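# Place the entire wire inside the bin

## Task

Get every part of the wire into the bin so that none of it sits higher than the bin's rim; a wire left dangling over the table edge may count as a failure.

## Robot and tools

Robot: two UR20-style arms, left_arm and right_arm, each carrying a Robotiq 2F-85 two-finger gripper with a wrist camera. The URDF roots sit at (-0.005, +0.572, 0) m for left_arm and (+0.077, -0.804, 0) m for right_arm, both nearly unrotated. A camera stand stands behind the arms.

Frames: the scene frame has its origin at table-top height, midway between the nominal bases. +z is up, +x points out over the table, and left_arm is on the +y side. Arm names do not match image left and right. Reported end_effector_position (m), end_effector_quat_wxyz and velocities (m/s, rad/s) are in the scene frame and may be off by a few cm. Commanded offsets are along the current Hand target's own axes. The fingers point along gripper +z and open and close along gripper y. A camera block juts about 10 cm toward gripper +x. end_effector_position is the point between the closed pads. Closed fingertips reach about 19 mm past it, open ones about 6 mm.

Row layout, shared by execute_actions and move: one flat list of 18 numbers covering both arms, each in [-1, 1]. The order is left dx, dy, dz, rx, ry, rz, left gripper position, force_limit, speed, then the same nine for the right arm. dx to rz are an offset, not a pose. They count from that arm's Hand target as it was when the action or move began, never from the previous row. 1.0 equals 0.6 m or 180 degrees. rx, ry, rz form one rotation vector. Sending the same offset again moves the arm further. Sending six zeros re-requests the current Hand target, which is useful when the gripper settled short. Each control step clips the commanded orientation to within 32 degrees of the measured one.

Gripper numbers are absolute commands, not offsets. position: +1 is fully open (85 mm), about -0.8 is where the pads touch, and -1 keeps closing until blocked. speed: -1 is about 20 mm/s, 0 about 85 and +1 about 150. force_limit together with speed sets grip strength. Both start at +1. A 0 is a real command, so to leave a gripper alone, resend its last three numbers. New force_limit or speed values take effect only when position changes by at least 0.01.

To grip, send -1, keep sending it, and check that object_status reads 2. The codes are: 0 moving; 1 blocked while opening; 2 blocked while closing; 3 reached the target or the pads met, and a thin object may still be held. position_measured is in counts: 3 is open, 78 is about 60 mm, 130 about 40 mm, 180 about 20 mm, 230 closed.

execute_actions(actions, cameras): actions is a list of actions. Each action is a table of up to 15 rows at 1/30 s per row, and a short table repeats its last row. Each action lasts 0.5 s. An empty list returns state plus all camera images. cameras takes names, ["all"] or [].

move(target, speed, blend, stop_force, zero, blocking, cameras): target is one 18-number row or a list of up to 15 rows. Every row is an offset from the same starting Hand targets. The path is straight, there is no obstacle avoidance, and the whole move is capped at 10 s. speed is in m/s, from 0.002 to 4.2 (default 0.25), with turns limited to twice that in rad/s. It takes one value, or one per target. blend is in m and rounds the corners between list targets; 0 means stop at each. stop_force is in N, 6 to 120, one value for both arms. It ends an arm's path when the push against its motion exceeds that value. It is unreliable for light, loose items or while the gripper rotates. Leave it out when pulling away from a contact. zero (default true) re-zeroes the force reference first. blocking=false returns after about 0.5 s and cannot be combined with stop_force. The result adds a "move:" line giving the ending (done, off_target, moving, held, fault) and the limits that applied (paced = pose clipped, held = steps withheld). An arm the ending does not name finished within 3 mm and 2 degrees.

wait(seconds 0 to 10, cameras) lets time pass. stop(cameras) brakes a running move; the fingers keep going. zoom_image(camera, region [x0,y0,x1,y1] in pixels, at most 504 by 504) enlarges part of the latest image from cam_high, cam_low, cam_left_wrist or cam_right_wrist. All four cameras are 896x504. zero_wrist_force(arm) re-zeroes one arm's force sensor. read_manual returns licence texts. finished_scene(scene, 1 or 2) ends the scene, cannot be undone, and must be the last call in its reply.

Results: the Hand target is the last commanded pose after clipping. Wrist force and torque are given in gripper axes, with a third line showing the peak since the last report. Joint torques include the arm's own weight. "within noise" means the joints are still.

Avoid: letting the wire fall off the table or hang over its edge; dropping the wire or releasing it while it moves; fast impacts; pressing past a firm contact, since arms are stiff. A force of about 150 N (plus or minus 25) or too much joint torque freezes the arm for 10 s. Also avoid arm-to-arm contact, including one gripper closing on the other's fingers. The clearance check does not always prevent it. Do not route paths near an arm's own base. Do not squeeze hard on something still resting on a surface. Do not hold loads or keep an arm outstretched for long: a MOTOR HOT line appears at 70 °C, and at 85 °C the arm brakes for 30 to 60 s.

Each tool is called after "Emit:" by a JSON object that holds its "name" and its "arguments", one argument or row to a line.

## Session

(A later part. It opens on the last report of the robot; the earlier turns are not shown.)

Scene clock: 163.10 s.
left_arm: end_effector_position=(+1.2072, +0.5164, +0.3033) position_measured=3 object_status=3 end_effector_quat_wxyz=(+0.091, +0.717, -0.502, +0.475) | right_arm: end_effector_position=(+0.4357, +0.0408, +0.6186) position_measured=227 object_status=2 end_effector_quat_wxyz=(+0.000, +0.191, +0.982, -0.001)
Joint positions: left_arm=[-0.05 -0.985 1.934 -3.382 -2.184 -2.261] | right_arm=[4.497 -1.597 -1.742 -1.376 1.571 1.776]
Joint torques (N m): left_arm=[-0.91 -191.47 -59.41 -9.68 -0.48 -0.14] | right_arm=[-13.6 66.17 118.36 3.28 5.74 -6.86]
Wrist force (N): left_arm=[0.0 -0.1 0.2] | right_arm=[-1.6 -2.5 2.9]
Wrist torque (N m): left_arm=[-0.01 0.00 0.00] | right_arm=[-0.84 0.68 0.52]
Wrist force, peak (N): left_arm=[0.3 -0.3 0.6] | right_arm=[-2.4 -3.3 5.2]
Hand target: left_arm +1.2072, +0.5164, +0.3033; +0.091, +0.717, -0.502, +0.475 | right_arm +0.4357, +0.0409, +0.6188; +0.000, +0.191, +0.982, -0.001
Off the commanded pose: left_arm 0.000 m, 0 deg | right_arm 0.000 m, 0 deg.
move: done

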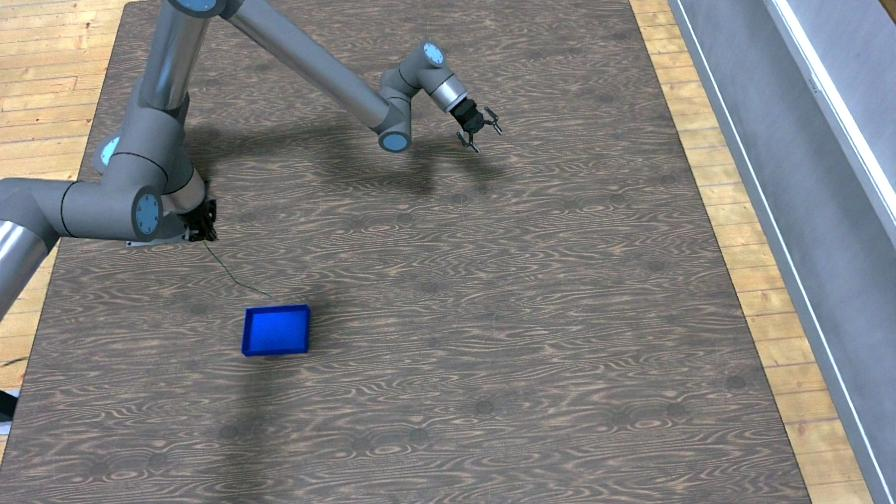

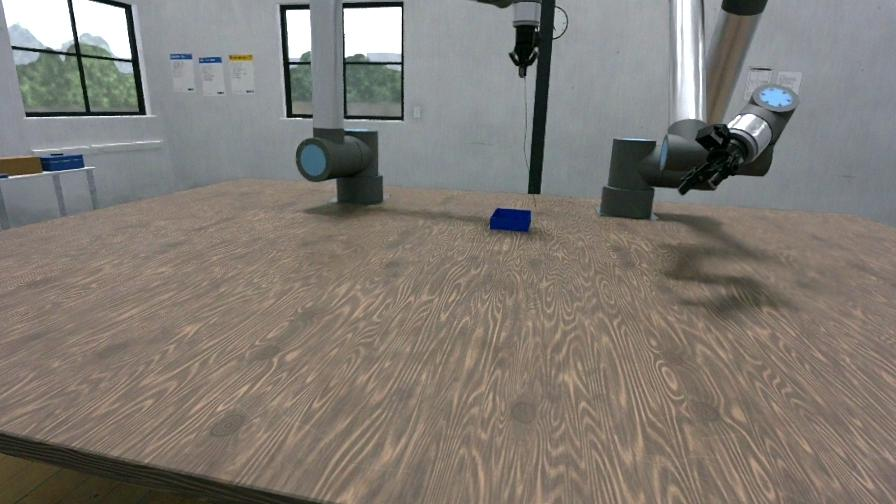

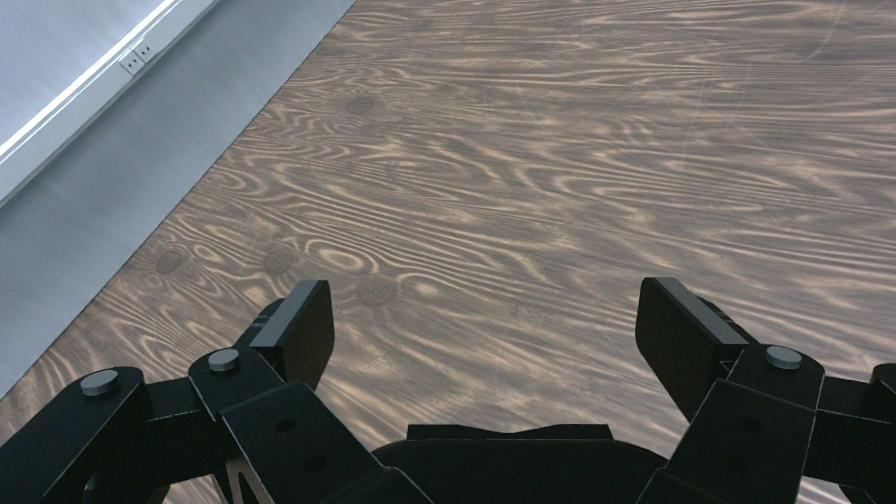

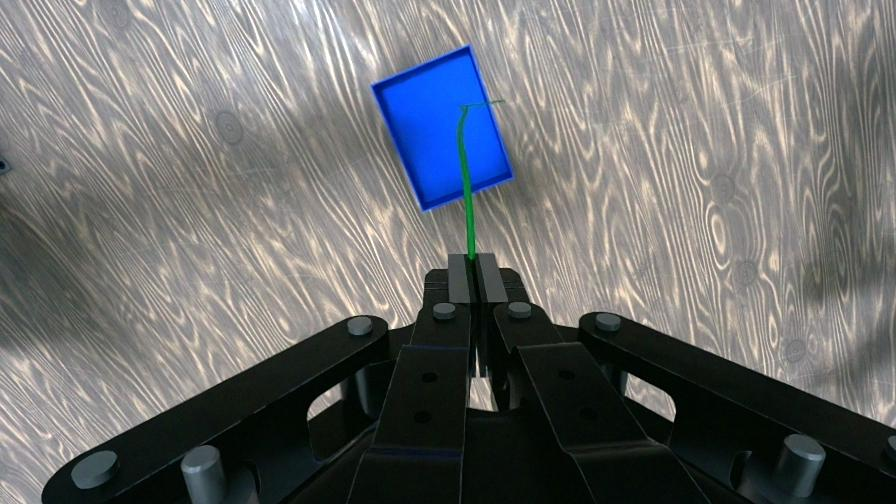

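Emit:
{"name": "move", "arguments": {
  "target": [0,0,0,0,0,0,1,1,1,0.0005,-0.0638,0.098,0,0,0,-1,-0.5,-1],
  "speed": 0.1,
  "cameras": ["cam_low","cam_right_wrist"]
}}

Emit:
{"name": "zoom_image", "arguments": {
  "camera": "cam_low",
  "region": [450, 130, 590, 250]
}}

Emit:
{"name": "zoom_image", "arguments": {
  "camera": "cam_right_wrist",
  "region": [320, 0, 620, 270]
}}

Scene clock: 216.87 s.
left_arm: end_effector_position=(+1.2072, +0.5164, +0.3033) position_measured=3 object_status=3 end_effector_quat_wxyz=(+0.091, +0.717, -0.502, +0.475) | right_arm: end_effector_position=(+0.4211, +0.0056, +0.5603) position_measured=227 object_status=2 end_effector_quat_wxyz=(+0.000, +0.191, +0.982, -0.001)
Joint positions: left_arm=[-0.05 -0.985 1.934 -3.382 -2.184 -2.261] | right_arm=[4.506 -1.568 -1.853 -1.293 1.572 1.785]
Joint torques (N m): left_arm=[-5.62 -195.94 -59.11 -10.21 -0.17 0.13] | right_arm=[21.4 110.73 73.8 14.9 0.55 6.4]
Wrist force (N): left_arm=[0.1 0.0 0.2] | right_arm=[-2.0 -2.7 3.2]
Wrist torque (N m): left_arm=[0.00 0.00 0.01] | right_arm=[-0.89 0.75 0.25]
Wrist force, peak (N): left_arm=[0.2 -0.1 0.9] | right_arm=[-2.0 -3.3 4.0]
Hand target: left_arm +1.2072, +0.5164, +0.3033; +0.091, +0.717, -0.502, +0.475 | right_arm +0.4210, +0.0055, +0.5601; +0.000, +0.191, +0.982, -0.001
Off the commanded pose: left_arm 0.000 m, 0 deg | right_arm 0.000 m, 0 deg.
move: done
Images, in order (width x height): cam_low 896x504, cam_right_wrist 896x504.

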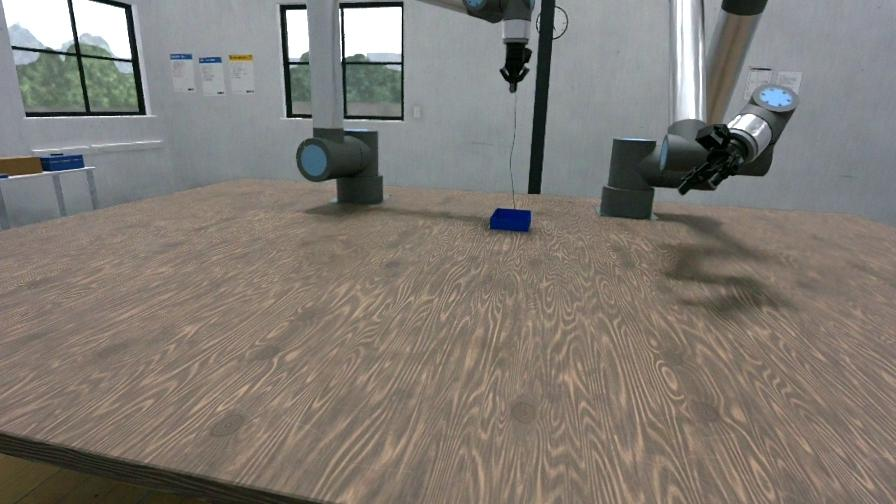

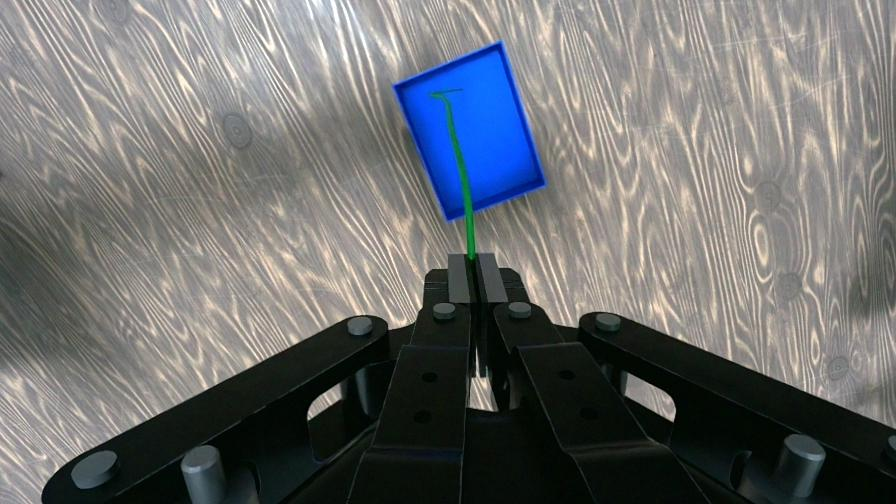

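Scaled by 3.600 from the camera's 896x504 image, which has a finer 1280x720 frame.

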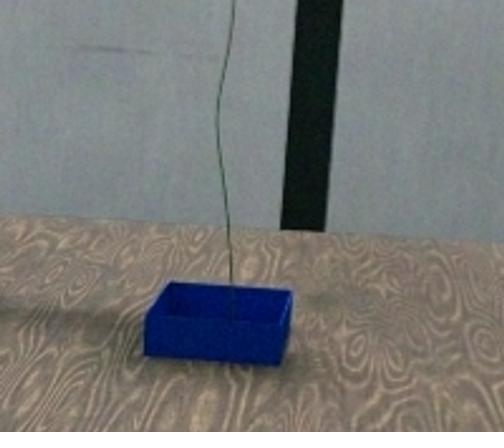

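Scaled by 1.680 from the camera's 896x504 image, which has a finer 1280x720 frame.

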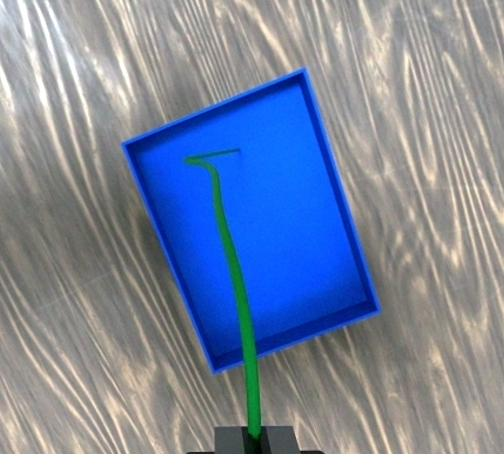

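Emit:
{"name": "move", "arguments": {
  "target": [
    [0,0,0,0,0,0,1,1,1,-0.0545,-0.0058,0.1667,0,0,-0.178,-1,-0.5,-1],
    [0,0,0,0,0,0,1,1,1,-0.0975,0.0655,0.3333,0,0,-0.4,-1,-0.5,-1]
  ],
  "speed": 0.1,
  "blend": 0.03,
  "cameras": ["cam_right_wrist"]
}}

Emit:
{"name": "zoom_image", "arguments": {
  "camera": "cam_right_wrist",
  "region": [300, 0, 620, 280]
}}

Scene clock: 235.30 s.
left_arm: end_effector_position=(+1.2072, +0.5164, +0.3033) position_measured=3 object_status=3 end_effector_quat_wxyz=(+0.091, +0.717, -0.502, +0.475) | right_arm: end_effector_position=(+0.4898, +0.0196, +0.3601) position_measured=227 object_status=2 end_effector_quat_wxyz=(-0.001, -0.422, +0.907, -0.001)
Joint positions: left_arm=[-0.05 -0.985 1.934 -3.382 -2.184 -2.261] | right_arm=[4.433 -1.718 -1.992 -1.005 1.571 0.455]
Joint torques (N m): left_arm=[-0.71 -196.35 -58.46 -10.63 -0.05 0.14] | right_arm=[-18.61 85.2 71.31 14.26 4.74 -6.59]
Wrist force (N): left_arm=[0.4 -0.3 0.3] | right_arm=[-2.3 -3.2 3.1]
Wrist torque (N m): left_arm=[-0.05 -0.06 0.01] | right_arm=[-0.91 0.82 0.60]
Wrist force, peak (N): left_arm=[0.1 0.0 0.7] | right_arm=[-2.7 -3.3 3.5]
Hand target: left_arm +1.2072, +0.5164, +0.3033; +0.091, +0.717, -0.502, +0.475 | right_arm +0.4898, +0.0196, +0.3600; -0.001, -0.422, +0.907, -0.001
Off the commanded pose: left_arm 0.000 m, 0 deg | right_arm 0.000 m, 0 deg.
move: done
Images, in order (width x height): cam_right_wrist 896x504.

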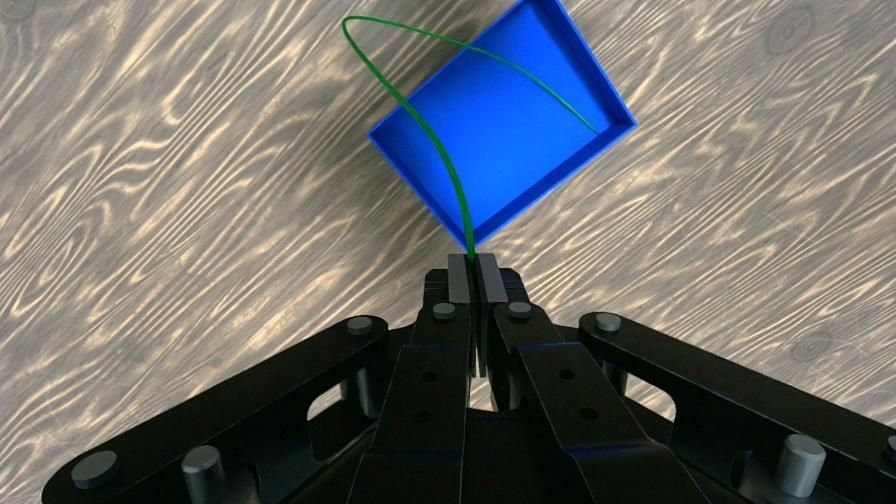

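Scaled by 1.575 from the camera's 896x504 image, which has a finer 1280x720 frame.

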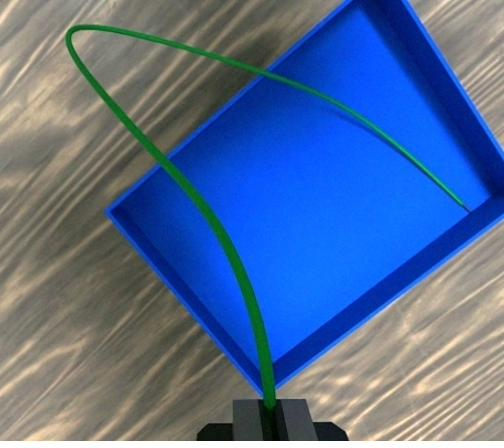

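Emit:
{"name": "move", "arguments": {
  "target": [
    [0,0,0,0,0,0,1,1,1,-0.0558,0.09,-0.0333,0,0,-0.4444,-1,-0.5,-1],
    [0,0,0,0,0,0,1,1,1,0.0127,0.1848,-0.0333,0,0,-0.8333,-1,-0.5,-1],
    [0,0,0,0,0,0,1,1,1,0.0978,0.1437,0,0,0,0.7778,-1,-0.5,-1]
  ],
  "speed": 0.3,
  "blend": 0.03,
  "cameras": ["cam_right_wrist", "cam_low"]
}}

Emit:
{"name": "zoom_image", "arguments": {
  "camera": "cam_right_wrist",
  "region": [300, 0, 620, 280]
}}

Emit:
{"name": "zoom_image", "arguments": {
  "camera": "cam_low",
  "region": [440, 90, 600, 250]
}}

Scene clock: 345.77 s.
left_arm: end_effector_position=(+1.2072, +0.5164, +0.3033) position_measured=3 object_status=3 end_effector_quat_wxyz=(+0.091, +0.717, -0.502, +0.475) | right_arm: end_effector_position=(+0.3860, +0.0302, +0.3601) position_measured=227 object_status=2 end_effector_quat_wxyz=(+0.000, +0.708, +0.707, -0.001)
Joint positions: left_arm=[-0.05 -0.985 1.934 -3.382 -2.184 -2.261] | right_arm=[4.551 -1.683 -2.033 -0.998 1.572 -3.267]
Joint torques (N m): left_arm=[-3.55 -193.66 -58.34 -10.09 -0.23 0.18] | right_arm=[-17.95 129.51 69.5 14.2 4.65 -6.53]
Wrist force (N): left_arm=[0.0 -0.1 0.3] | right_arm=[-1.8 -3.4 3.2]
Wrist torque (N m): left_arm=[-0.03 0.01 0.01] | right_arm=[-1.00 0.70 0.59]
Wrist force, peak (N): left_arm=[0.2 0.1 0.8] | right_arm=[-2.1 -3.9 3.6]
Hand target: left_arm +1.2072, +0.5164, +0.3033; +0.091, +0.717, -0.502, +0.475 | right_arm +0.3860, +0.0302, +0.3601; +0.000, +0.708, +0.707, -0.001
Off the commanded pose: left_arm 0.000 m, 0 deg | right_arm 0.000 m, 0 deg.
move: done
Images, in order (width x height): cam_low 896x504, cam_right_wrist 896x504.

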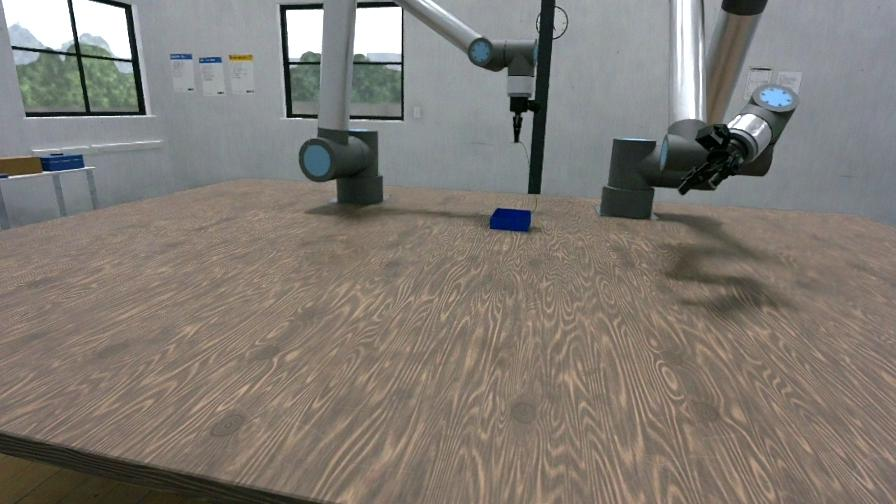

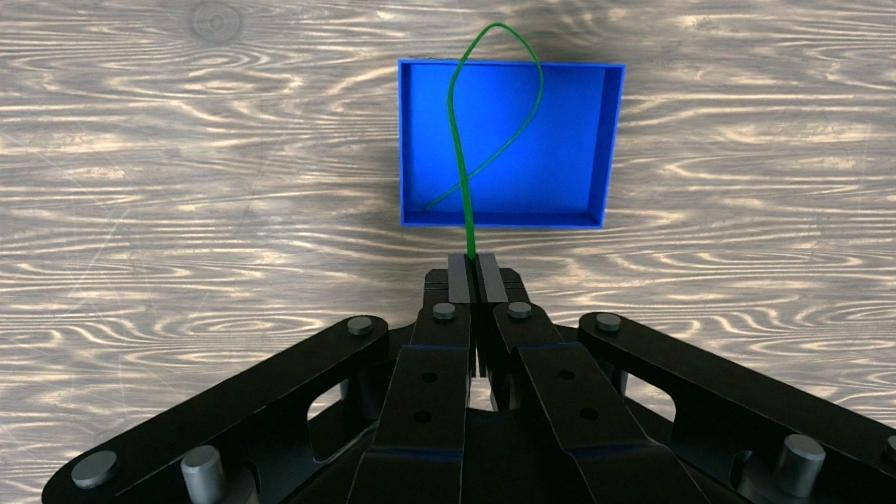

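Scaled by 1.575 from the camera's 896x504 image, which has a finer 1280x720 frame.

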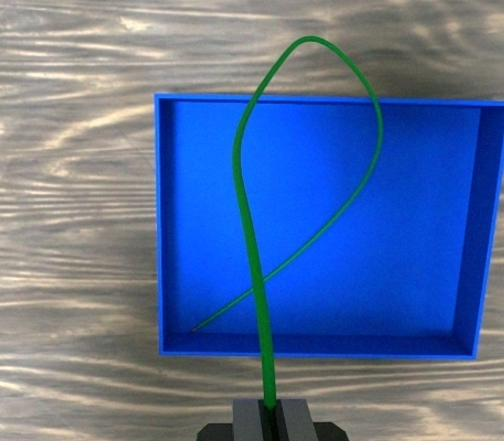

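Scaled by 3.150 from the camera's 896x504 image, which has a finer 1280x720 frame.

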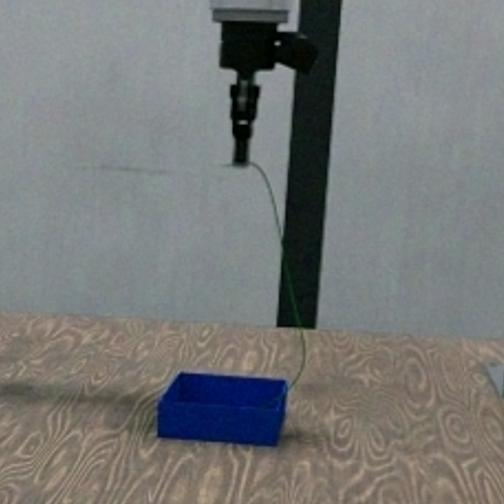

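Emit:
{"name": "move", "arguments": {
  "target": [0,0,0,0,0,0,1,1,1,-0.075,0.0567,0.0333,0,0,-0.3889,-1,-0.5,-1],
  "speed": 0.3,
  "cameras": ["cam_right_wrist", "cam_low"]
}}

Emit:
{"name": "zoom_image", "arguments": {
  "camera": "cam_right_wrist",
  "region": [300, 0, 620, 280]
}}

Emit:
{"name": "zoom_image", "arguments": {
  "camera": "cam_low",
  "region": [440, 90, 600, 250]
}}

Scene clock: 364.03 s.
left_arm: end_effector_position=(+1.2072, +0.5164, +0.3033) position_measured=3 object_status=3 end_effector_quat_wxyz=(+0.091, +0.717, -0.502, +0.475) | right_arm: end_effector_position=(+0.4200, -0.0149, +0.3402) position_measured=227 object_status=2 end_effector_quat_wxyz=(+0.000, +0.174, +0.985, -0.001)
Joint positions: left_arm=[-0.05 -0.985 1.934 -3.382 -2.184 -2.261] | right_arm=[4.503 -1.665 -2.087 -0.963 1.571 -4.536]
Joint torques (N m): left_arm=[-1.98 -192.61 -58.58 -10.89 0.67 -0.12] | right_arm=[-17.13 123.45 68.91 14.2 5.07 -6.05]
Wrist force (N): left_arm=[-0.3 0.1 0.5] | right_arm=[-2.0 -3.0 3.0]
Wrist torque (N m): left_arm=[0.02 0.06 0.01] | right_arm=[-0.92 0.73 0.54]
Wrist force, peak (N): left_arm=[0.4 -0.2 0.6] | right_arm=[-2.2 -3.6 3.5]
Hand target: left_arm +1.2072, +0.5164, +0.3033; +0.091, +0.717, -0.502, +0.475 | right_arm +0.4200, -0.0149, +0.3402; +0.000, +0.174, +0.985, -0.001
Off the commanded pose: left_arm 0.000 m, 0 deg | right_arm 0.000 m, 0 deg.
move: done
Images, in order (width x height): cam_low 896x504, cam_right_wrist 896x504.

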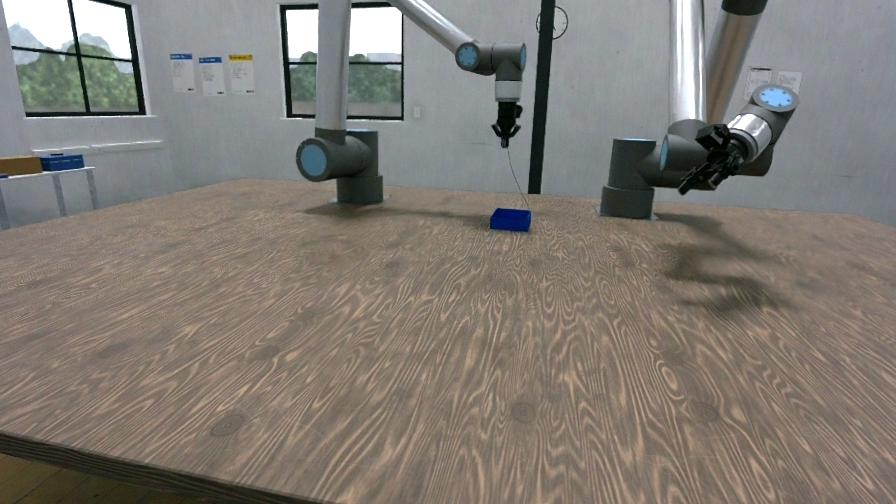

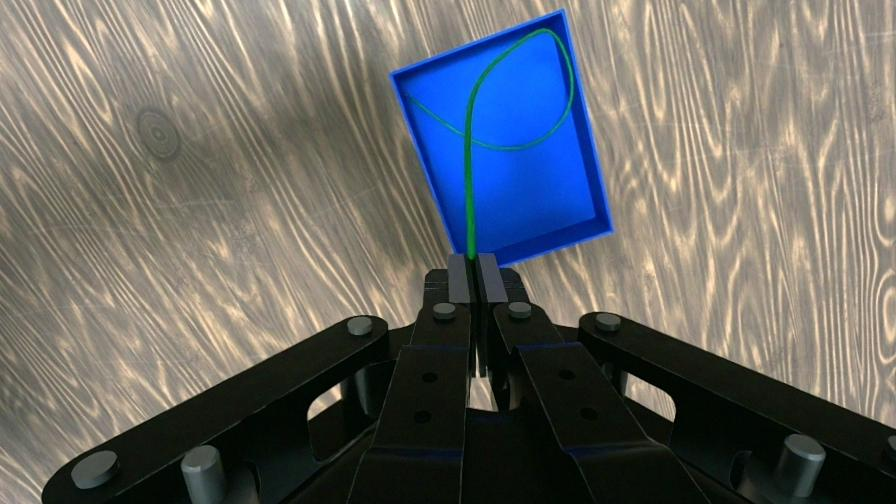

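Scaled by 1.575 from the camera's 896x504 image, which has a finer 1280x720 frame.

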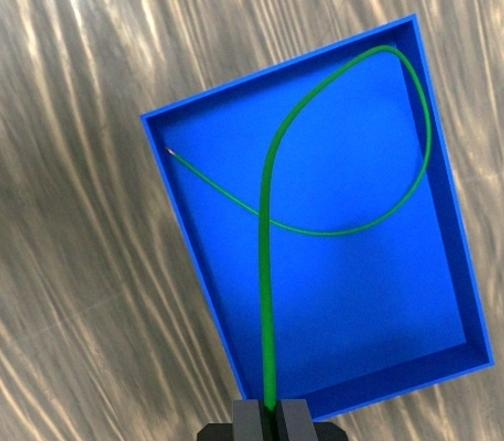

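Scaled by 3.150 from the camera's 896x504 image, which has a finer 1280x720 frame.

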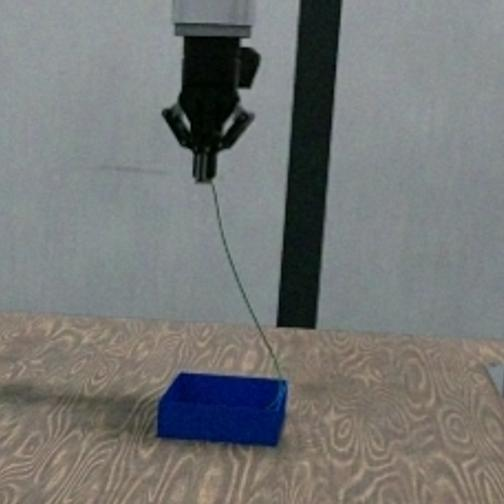

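Emit:
{"name": "move", "arguments": {
  "target": [0,0,0,0,0,0,1,1,1,-0.0442,0.025,0.2333,0,0,-0.2222,-1,-0.5,-1],
  "speed": 0.15,
  "cameras": ["cam_right_wrist", "cam_low"]
}}

Emit:
{"name": "zoom_image", "arguments": {
  "camera": "cam_low",
  "region": [440, 90, 600, 250]
}}

Scene clock: 375.80 s.
left_arm: end_effector_position=(+1.2072, +0.5164, +0.3033) position_measured=3 object_status=3 end_effector_quat_wxyz=(+0.091, +0.717, -0.502, +0.475) | right_arm: end_effector_position=(+0.4499, -0.0102, +0.2002) position_measured=227 object_status=2 end_effector_quat_wxyz=(-0.001, -0.173, +0.985, -0.001)
Joint positions: left_arm=[-0.05 -0.985 1.934 -3.382 -2.184 -2.261] | right_arm=[4.47 -1.808 -2.162 -0.744 1.571 -5.267]
Joint torques (N m): left_arm=[-2.71 -195.64 -57.56 -10.5 -0.09 -0.24] | right_arm=[-7.47 80.21 52.31 13.85 3.78 -7.79]
Wrist force (N): left_arm=[-0.2 0.0 0.5] | right_arm=[-1.8 -2.7 3.0]
Wrist torque (N m): left_arm=[-0.01 0.05 0.01] | right_arm=[-0.87 0.71 0.58]
Wrist force, peak (N): left_arm=[-0.2 -0.1 0.7] | right_arm=[-1.9 -3.1 3.8]
Hand target: left_arm +1.2072, +0.5164, +0.3033; +0.091, +0.717, -0.502, +0.475 | right_arm +0.4499, -0.0102, +0.2001; -0.001, -0.173, +0.985, -0.001
Off the commanded pose: left_arm 0.000 m, 0 deg | right_arm 0.000 m, 0 deg.
move: done
Images, in order (width x height): cam_low 896x504, cam_right_wrist 896x504.

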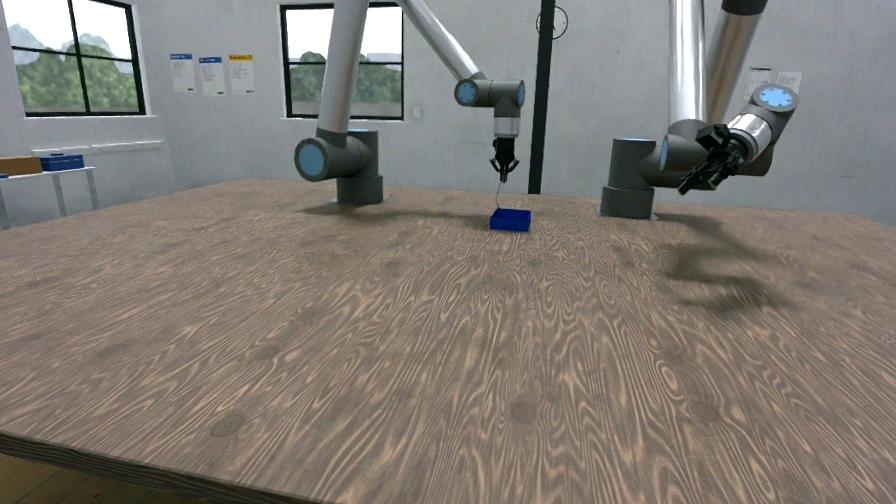

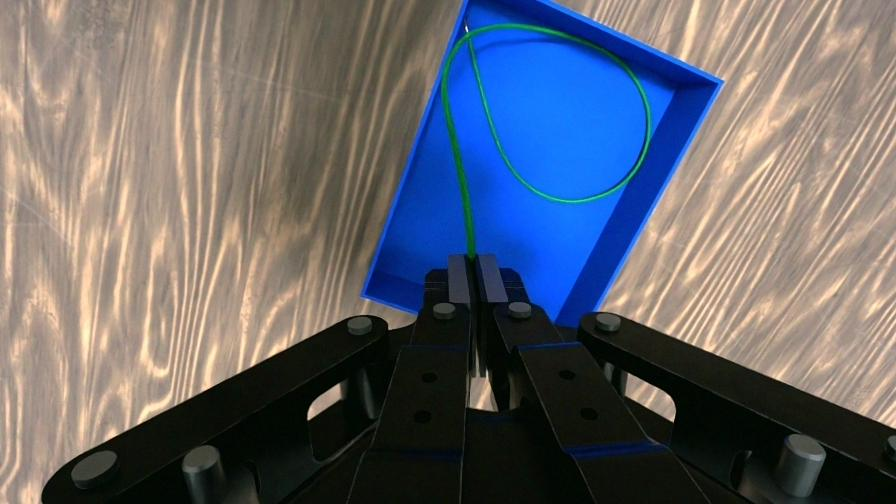

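Scaled by 3.150 from the camera's 896x504 image, which has a finer 1280x720 frame.

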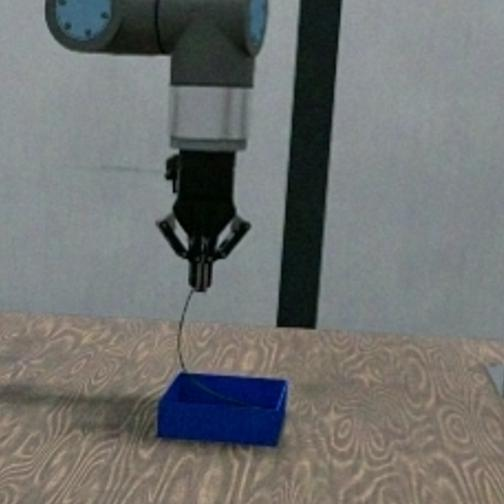

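Emit:
{"name": "move", "arguments": {
  "target": [0,0,0,0,0,0,1,1,1,-0.062,0.0484,0.15,0,0,-0.1389,-1,-0.5,-1],
  "speed": 0.15,
  "cameras": ["cam_right_wrist", "cam_low"]
}}

Emit:
{"name": "zoom_image", "arguments": {
  "camera": "cam_low",
  "region": [440, 90, 600, 250]
}}

Scene clock: 384.73 s.
left_arm: end_effector_position=(+1.2072, +0.5164, +0.3033) position_measured=3 object_status=3 end_effector_quat_wxyz=(+0.091, +0.717, -0.502, +0.475) | right_arm: end_effector_position=(+0.4749, +0.0296, +0.1101) position_measured=227 object_status=2 end_effector_quat_wxyz=(-0.001, -0.382, +0.924, -0.001)
Joint positions: left_arm=[-0.05 -0.985 1.934 -3.382 -2.184 -2.261] | right_arm=[4.452 -1.947 -2.14 -0.627 1.571 -5.722]
Joint torques (N m): left_arm=[-2.21 -194.47 -58.55 -10.7 0.18 0.22] | right_arm=[-13.87 100.93 86.87 15.27 4.65 -6.17]
Wrist force (N): left_arm=[0.1 0.1 0.3] | right_arm=[-2.0 -2.8 3.7]
Wrist torque (N m): left_arm=[0.01 -0.01 0.01] | right_arm=[-0.87 0.75 0.61]
Wrist force, peak (N): left_arm=[0.4 -0.1 0.7] | right_arm=[-2.3 -2.9 4.0]
Hand target: left_arm +1.2072, +0.5164, +0.3033; +0.091, +0.717, -0.502, +0.475 | right_arm +0.4749, +0.0297, +0.1100; -0.001, -0.382, +0.924, -0.001
Off the commanded pose: left_arm 0.000 m, 0 deg | right_arm 0.000 m, 0 deg.
move: done
Images, in order (width x height): cam_low 896x504, cam_right_wrist 896x504.

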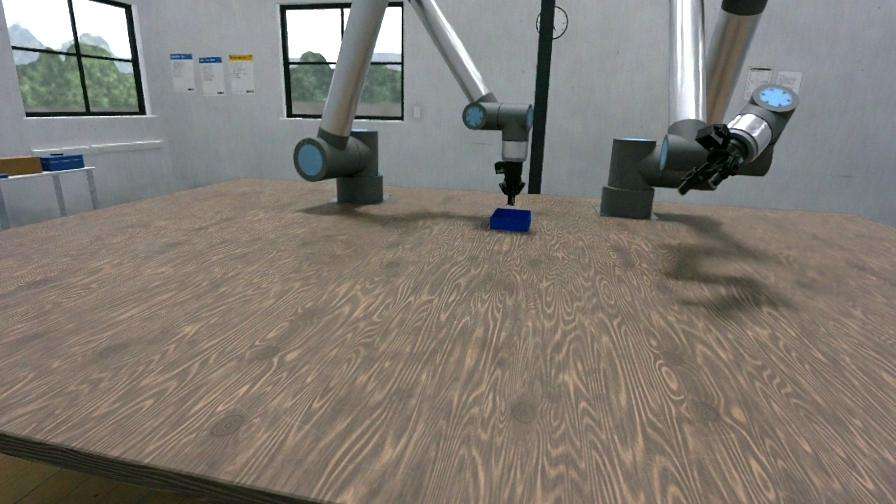

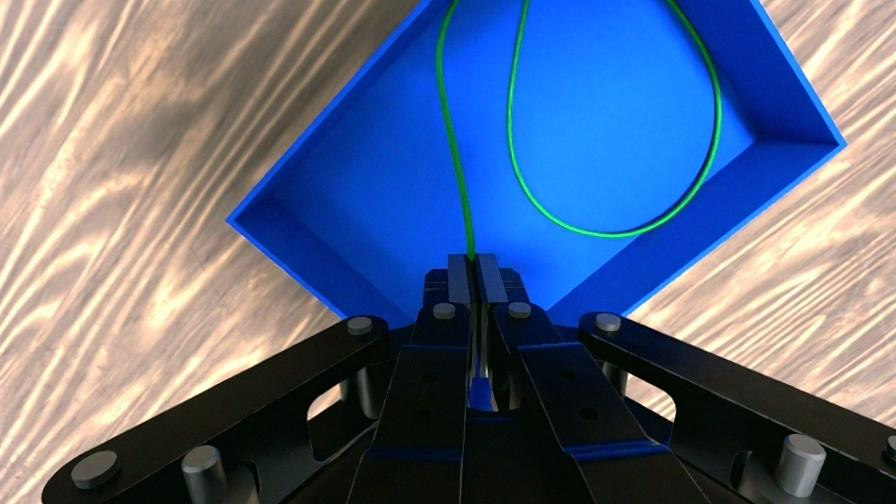

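Scaled by 3.150 from the camera's 896x504 image, which has a finer 1280x720 frame.

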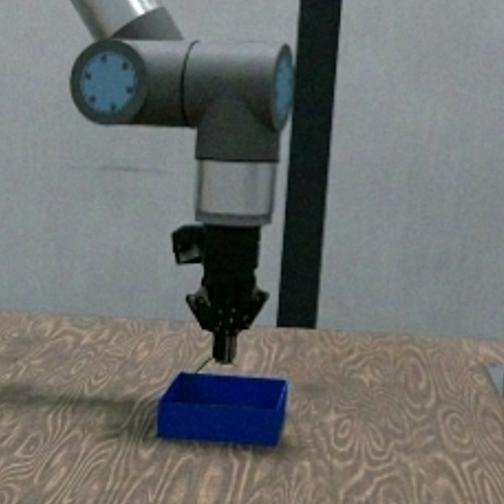

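Emit:
{"name": "move", "arguments": {
  "target": [0,0,0,0,0,0,1,1,1,-0.0236,0.0071,0.125,0,0,-0.111,-1,-0.5,-1],
  "speed": 0.1,
  "cameras": ["cam_right_wrist", "cam_low"]
}}

Emit:
{"name": "zoom_image", "arguments": {
  "camera": "cam_low",
  "region": [440, 90, 600, 250]
}}

Scene clock: 394.73 s.
left_arm: end_effector_position=(+1.2072, +0.5164, +0.3033) position_measured=3 object_status=3 end_effector_quat_wxyz=(+0.091, +0.717, -0.502, +0.475) | right_arm: end_effector_position=(+0.4818, +0.0425, +0.0351) position_measured=227 object_status=2 end_effector_quat_wxyz=(-0.001, -0.536, +0.844, -0.001)
Joint positions: left_arm=[-0.05 -0.985 1.934 -3.382 -2.184 -2.261] | right_arm=[4.447 -2.045 -2.144 -0.526 1.571 -6.075]
Joint torques (N m): left_arm=[-1.15 -193.05 -58.84 -10.53 0.13 0.17] | right_arm=[-11.92 116.27 76.14 13.73 3.79 -6.82]
Wrist force (N): left_arm=[0.0 -0.3 0.6] | right_arm=[-2.2 -3.5 3.1]
Wrist torque (N m): left_arm=[-0.05 0.02 0.01] | right_arm=[-1.02 0.78 0.56]
Wrist force, peak (N): left_arm=[-0.1 -0.1 0.9] | right_arm=[-2.5 -3.4 3.4]
Hand target: left_arm +1.2072, +0.5164, +0.3033; +0.091, +0.717, -0.502, +0.475 | right_arm +0.4818, +0.0425, +0.0350; -0.001, -0.537, +0.844, +0.000
Off the commanded pose: left_arm 0.000 m, 0 deg | right_arm 0.000 m, 0 deg.
move: done
Images, in order (width x height): cam_low 896x504, cam_right_wrist 896x504.

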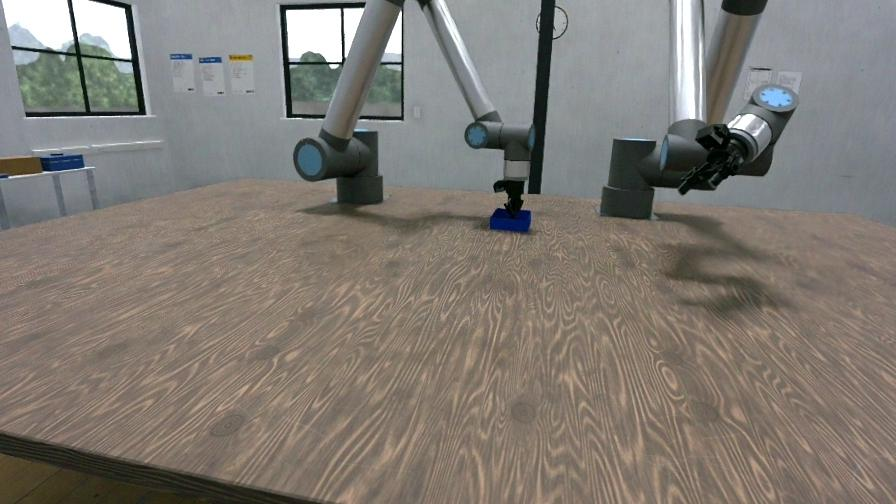

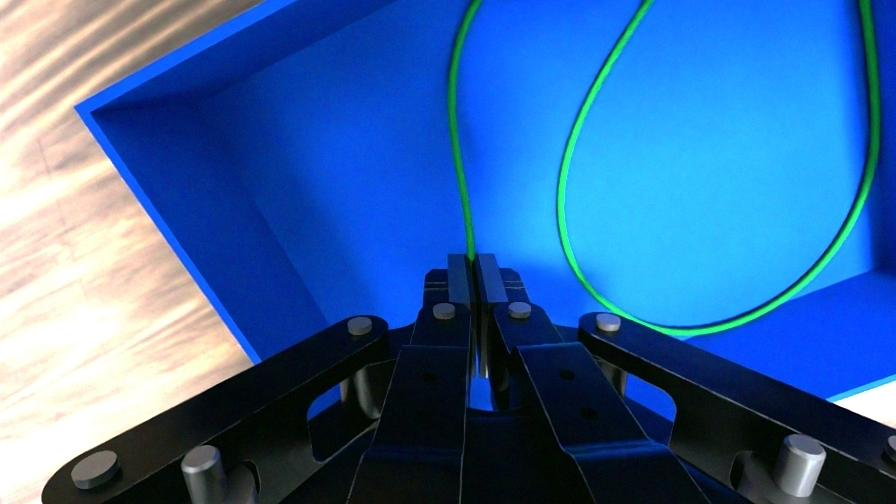

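Scaled by 3.150 from the camera's 896x504 image, which has a finer 1280x720 frame.

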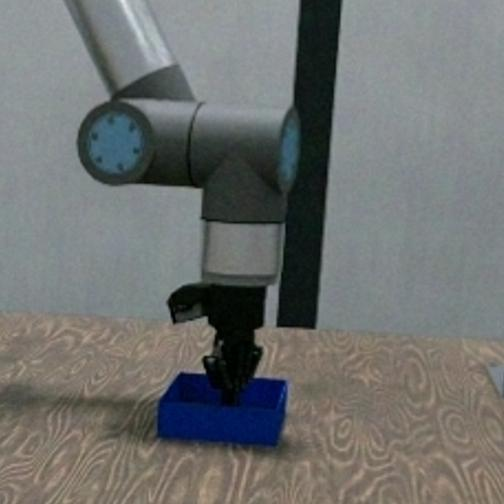

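Emit:
{"name": "move", "arguments": {
  "target": [
    [0,0,0,0,0,0,1,1,1,0,0,0.01,0,0,0,-1,-0.5,-1],
    [0,0,0,0,0,0,1,1,1,0,0,0.01,0,0,0,-0.4,-0.5,-1],
    [0,0,0,0,0,0,1,1,1,0,0,-0.45,0,0,0,-0.4,-0.5,-1]
  ],
  "speed": [0.05,0.05,0.1],
  "cameras": ["cam_right_wrist", "cam_low"]
}}

Emit:
{"name": "zoom_image", "arguments": {
  "camera": "cam_right_wrist",
  "region": [300, 0, 620, 280]
}}

Emit:
{"name": "zoom_image", "arguments": {
  "camera": "cam_low",
  "region": [440, 90, 600, 250]
}}

Scene clock: 403.77 s.
left_arm: end_effector_position=(+1.2072, +0.5164, +0.3033) position_measured=3 object_status=3 end_effector_quat_wxyz=(+0.091, +0.717, -0.502, +0.475) | right_arm: end_effector_position=(+0.4821, +0.0430, +0.3048) position_measured=179 object_status=3 end_effector_quat_wxyz=(-0.001, -0.537, +0.844, +0.000)
Joint positions: left_arm=[-0.05 -0.985 1.934 -3.382 -2.184 -2.261] | right_arm=[4.447 -1.777 -2.01 -0.927 1.571 -6.075]
Joint torques (N m): left_arm=[-1.39 -193.52 -57.38 -10.66 0.23 0.15] | right_arm=[0.15 146.96 103.21 4.93 -0.6 -5.05]
Wrist force (N): left_arm=[0.1 0.0 0.2] | right_arm=[-2.0 -3.0 3.1]
Wrist torque (N m): left_arm=[0.00 -0.01 0.01] | right_arm=[-0.92 0.75 0.58]
Wrist force, peak (N): left_arm=[-0.3 -0.4 0.6] | right_arm=[-2.0 -3.5 5.1]
Hand target: left_arm +1.2072, +0.5164, +0.3033; +0.091, +0.717, -0.502, +0.475 | right_arm +0.4821, +0.0430, +0.3050; -0.001, -0.537, +0.844, +0.000
Off the commanded pose: left_arm 0.000 m, 0 deg | right_arm 0.000 m, 0 deg.
move: done
Images, in order (width x height): cam_low 896x504, cam_right_wrist 896x504.

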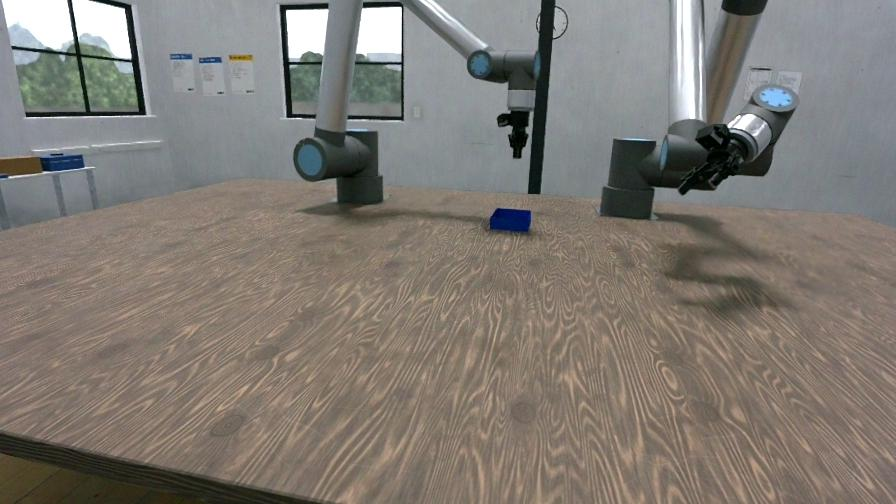

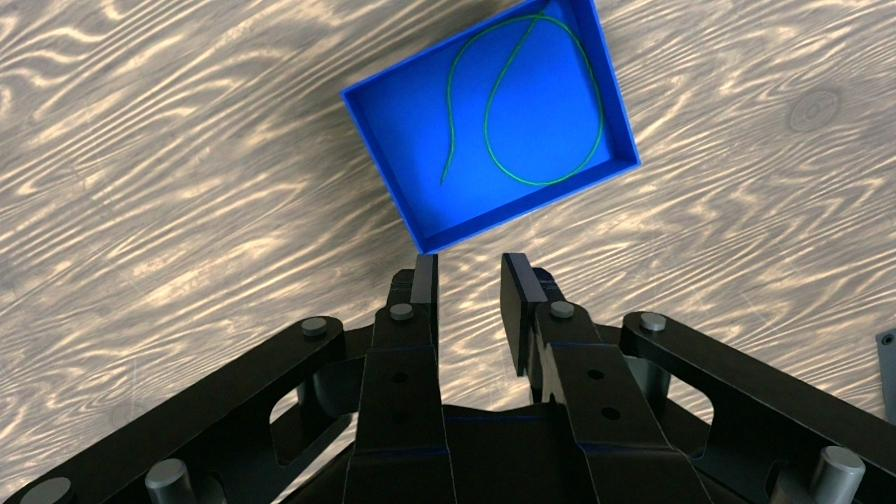

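Scaled by 1.575 from the camera's 896x504 image, which has a finer 1280x720 frame.

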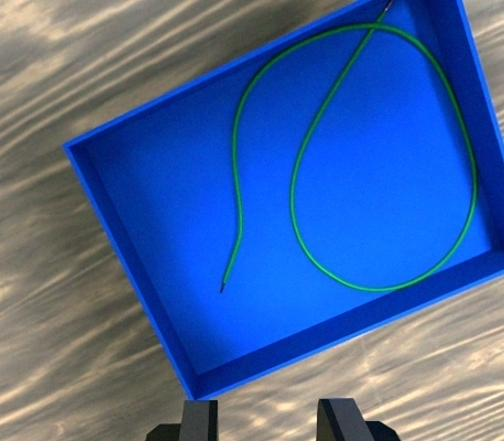

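Scaled by 3.150 from the camera's 896x504 image, which has a finer 1280x720 frame.

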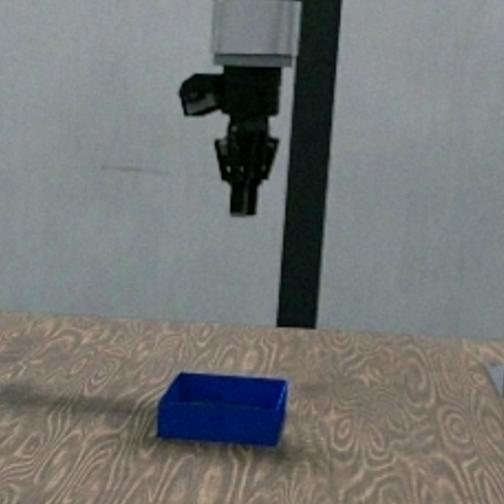

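Emit:
{"name": "move", "arguments": {
  "target": [0,0,0,0,0,0,1,1,1,-0.0128,-0.0145,0.415,0,0,0.0944,-0.405,-0.5,0],
  "speed": 0.2,
  "cameras": ["cam_right_wrist"]
}}

Scene clock: 505.77 s.
left_arm: end_effector_position=(+1.2072, +0.5164, +0.3033) position_measured=3 object_status=3 end_effector_quat_wxyz=(+0.091, +0.717, -0.502, +0.475) | right_arm: end_effector_position=(+0.4930, +0.0458, +0.0563) position_measured=180 object_status=3 end_effector_quat_wxyz=(-0.001, -0.406, +0.914, -0.001)
Joint positions: left_arm=[-0.05 -0.985 1.934 -3.382 -2.184 -2.261] | right_arm=[4.436 -2.026 -2.126 -0.562 1.571 -5.79]
Joint torques (N m): left_arm=[-1.45 -193.54 -60.32 -10.8 0.58 -0.12] | right_arm=[-5.51 131.22 43.23 13.92 -5.06 6.34]
Wrist force (N): left_arm=[0.1 0.0 0.2] | right_arm=[-2.0 -3.2 3.5]
Wrist torque (N m): left_arm=[-0.01 -0.01 0.01] | right_arm=[-0.93 0.74 0.32]
Wrist force, peak (N): left_arm=[0.2 0.0 0.8] | right_arm=[-2.4 -3.3 5.8]
Hand target: left_arm +1.2072, +0.5164, +0.3033; +0.091, +0.717, -0.502, +0.475 | right_arm +0.4930, +0.0458, +0.0560; -0.001, -0.406, +0.914, -0.001
Off the commanded pose: left_arm 0.000 m, 0 deg | right_arm 0.000 m, 0 deg.
move: done
Images, in order (width x height): cam_right_wrist 896x504.

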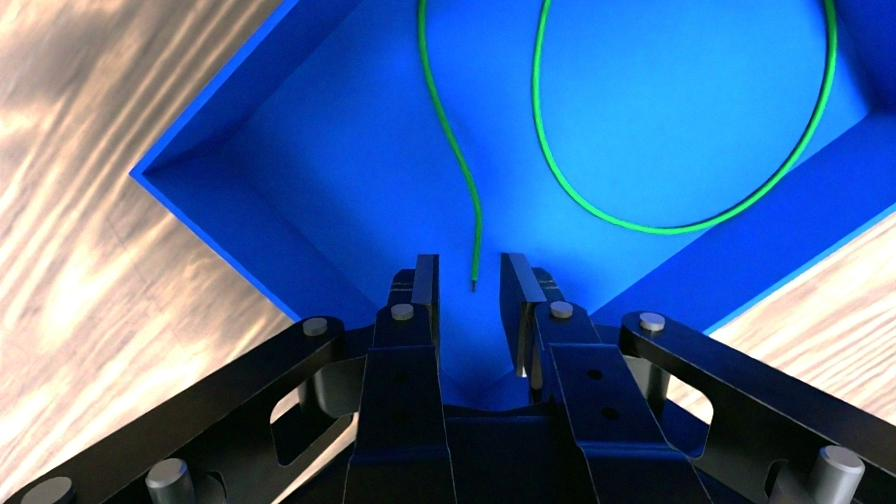

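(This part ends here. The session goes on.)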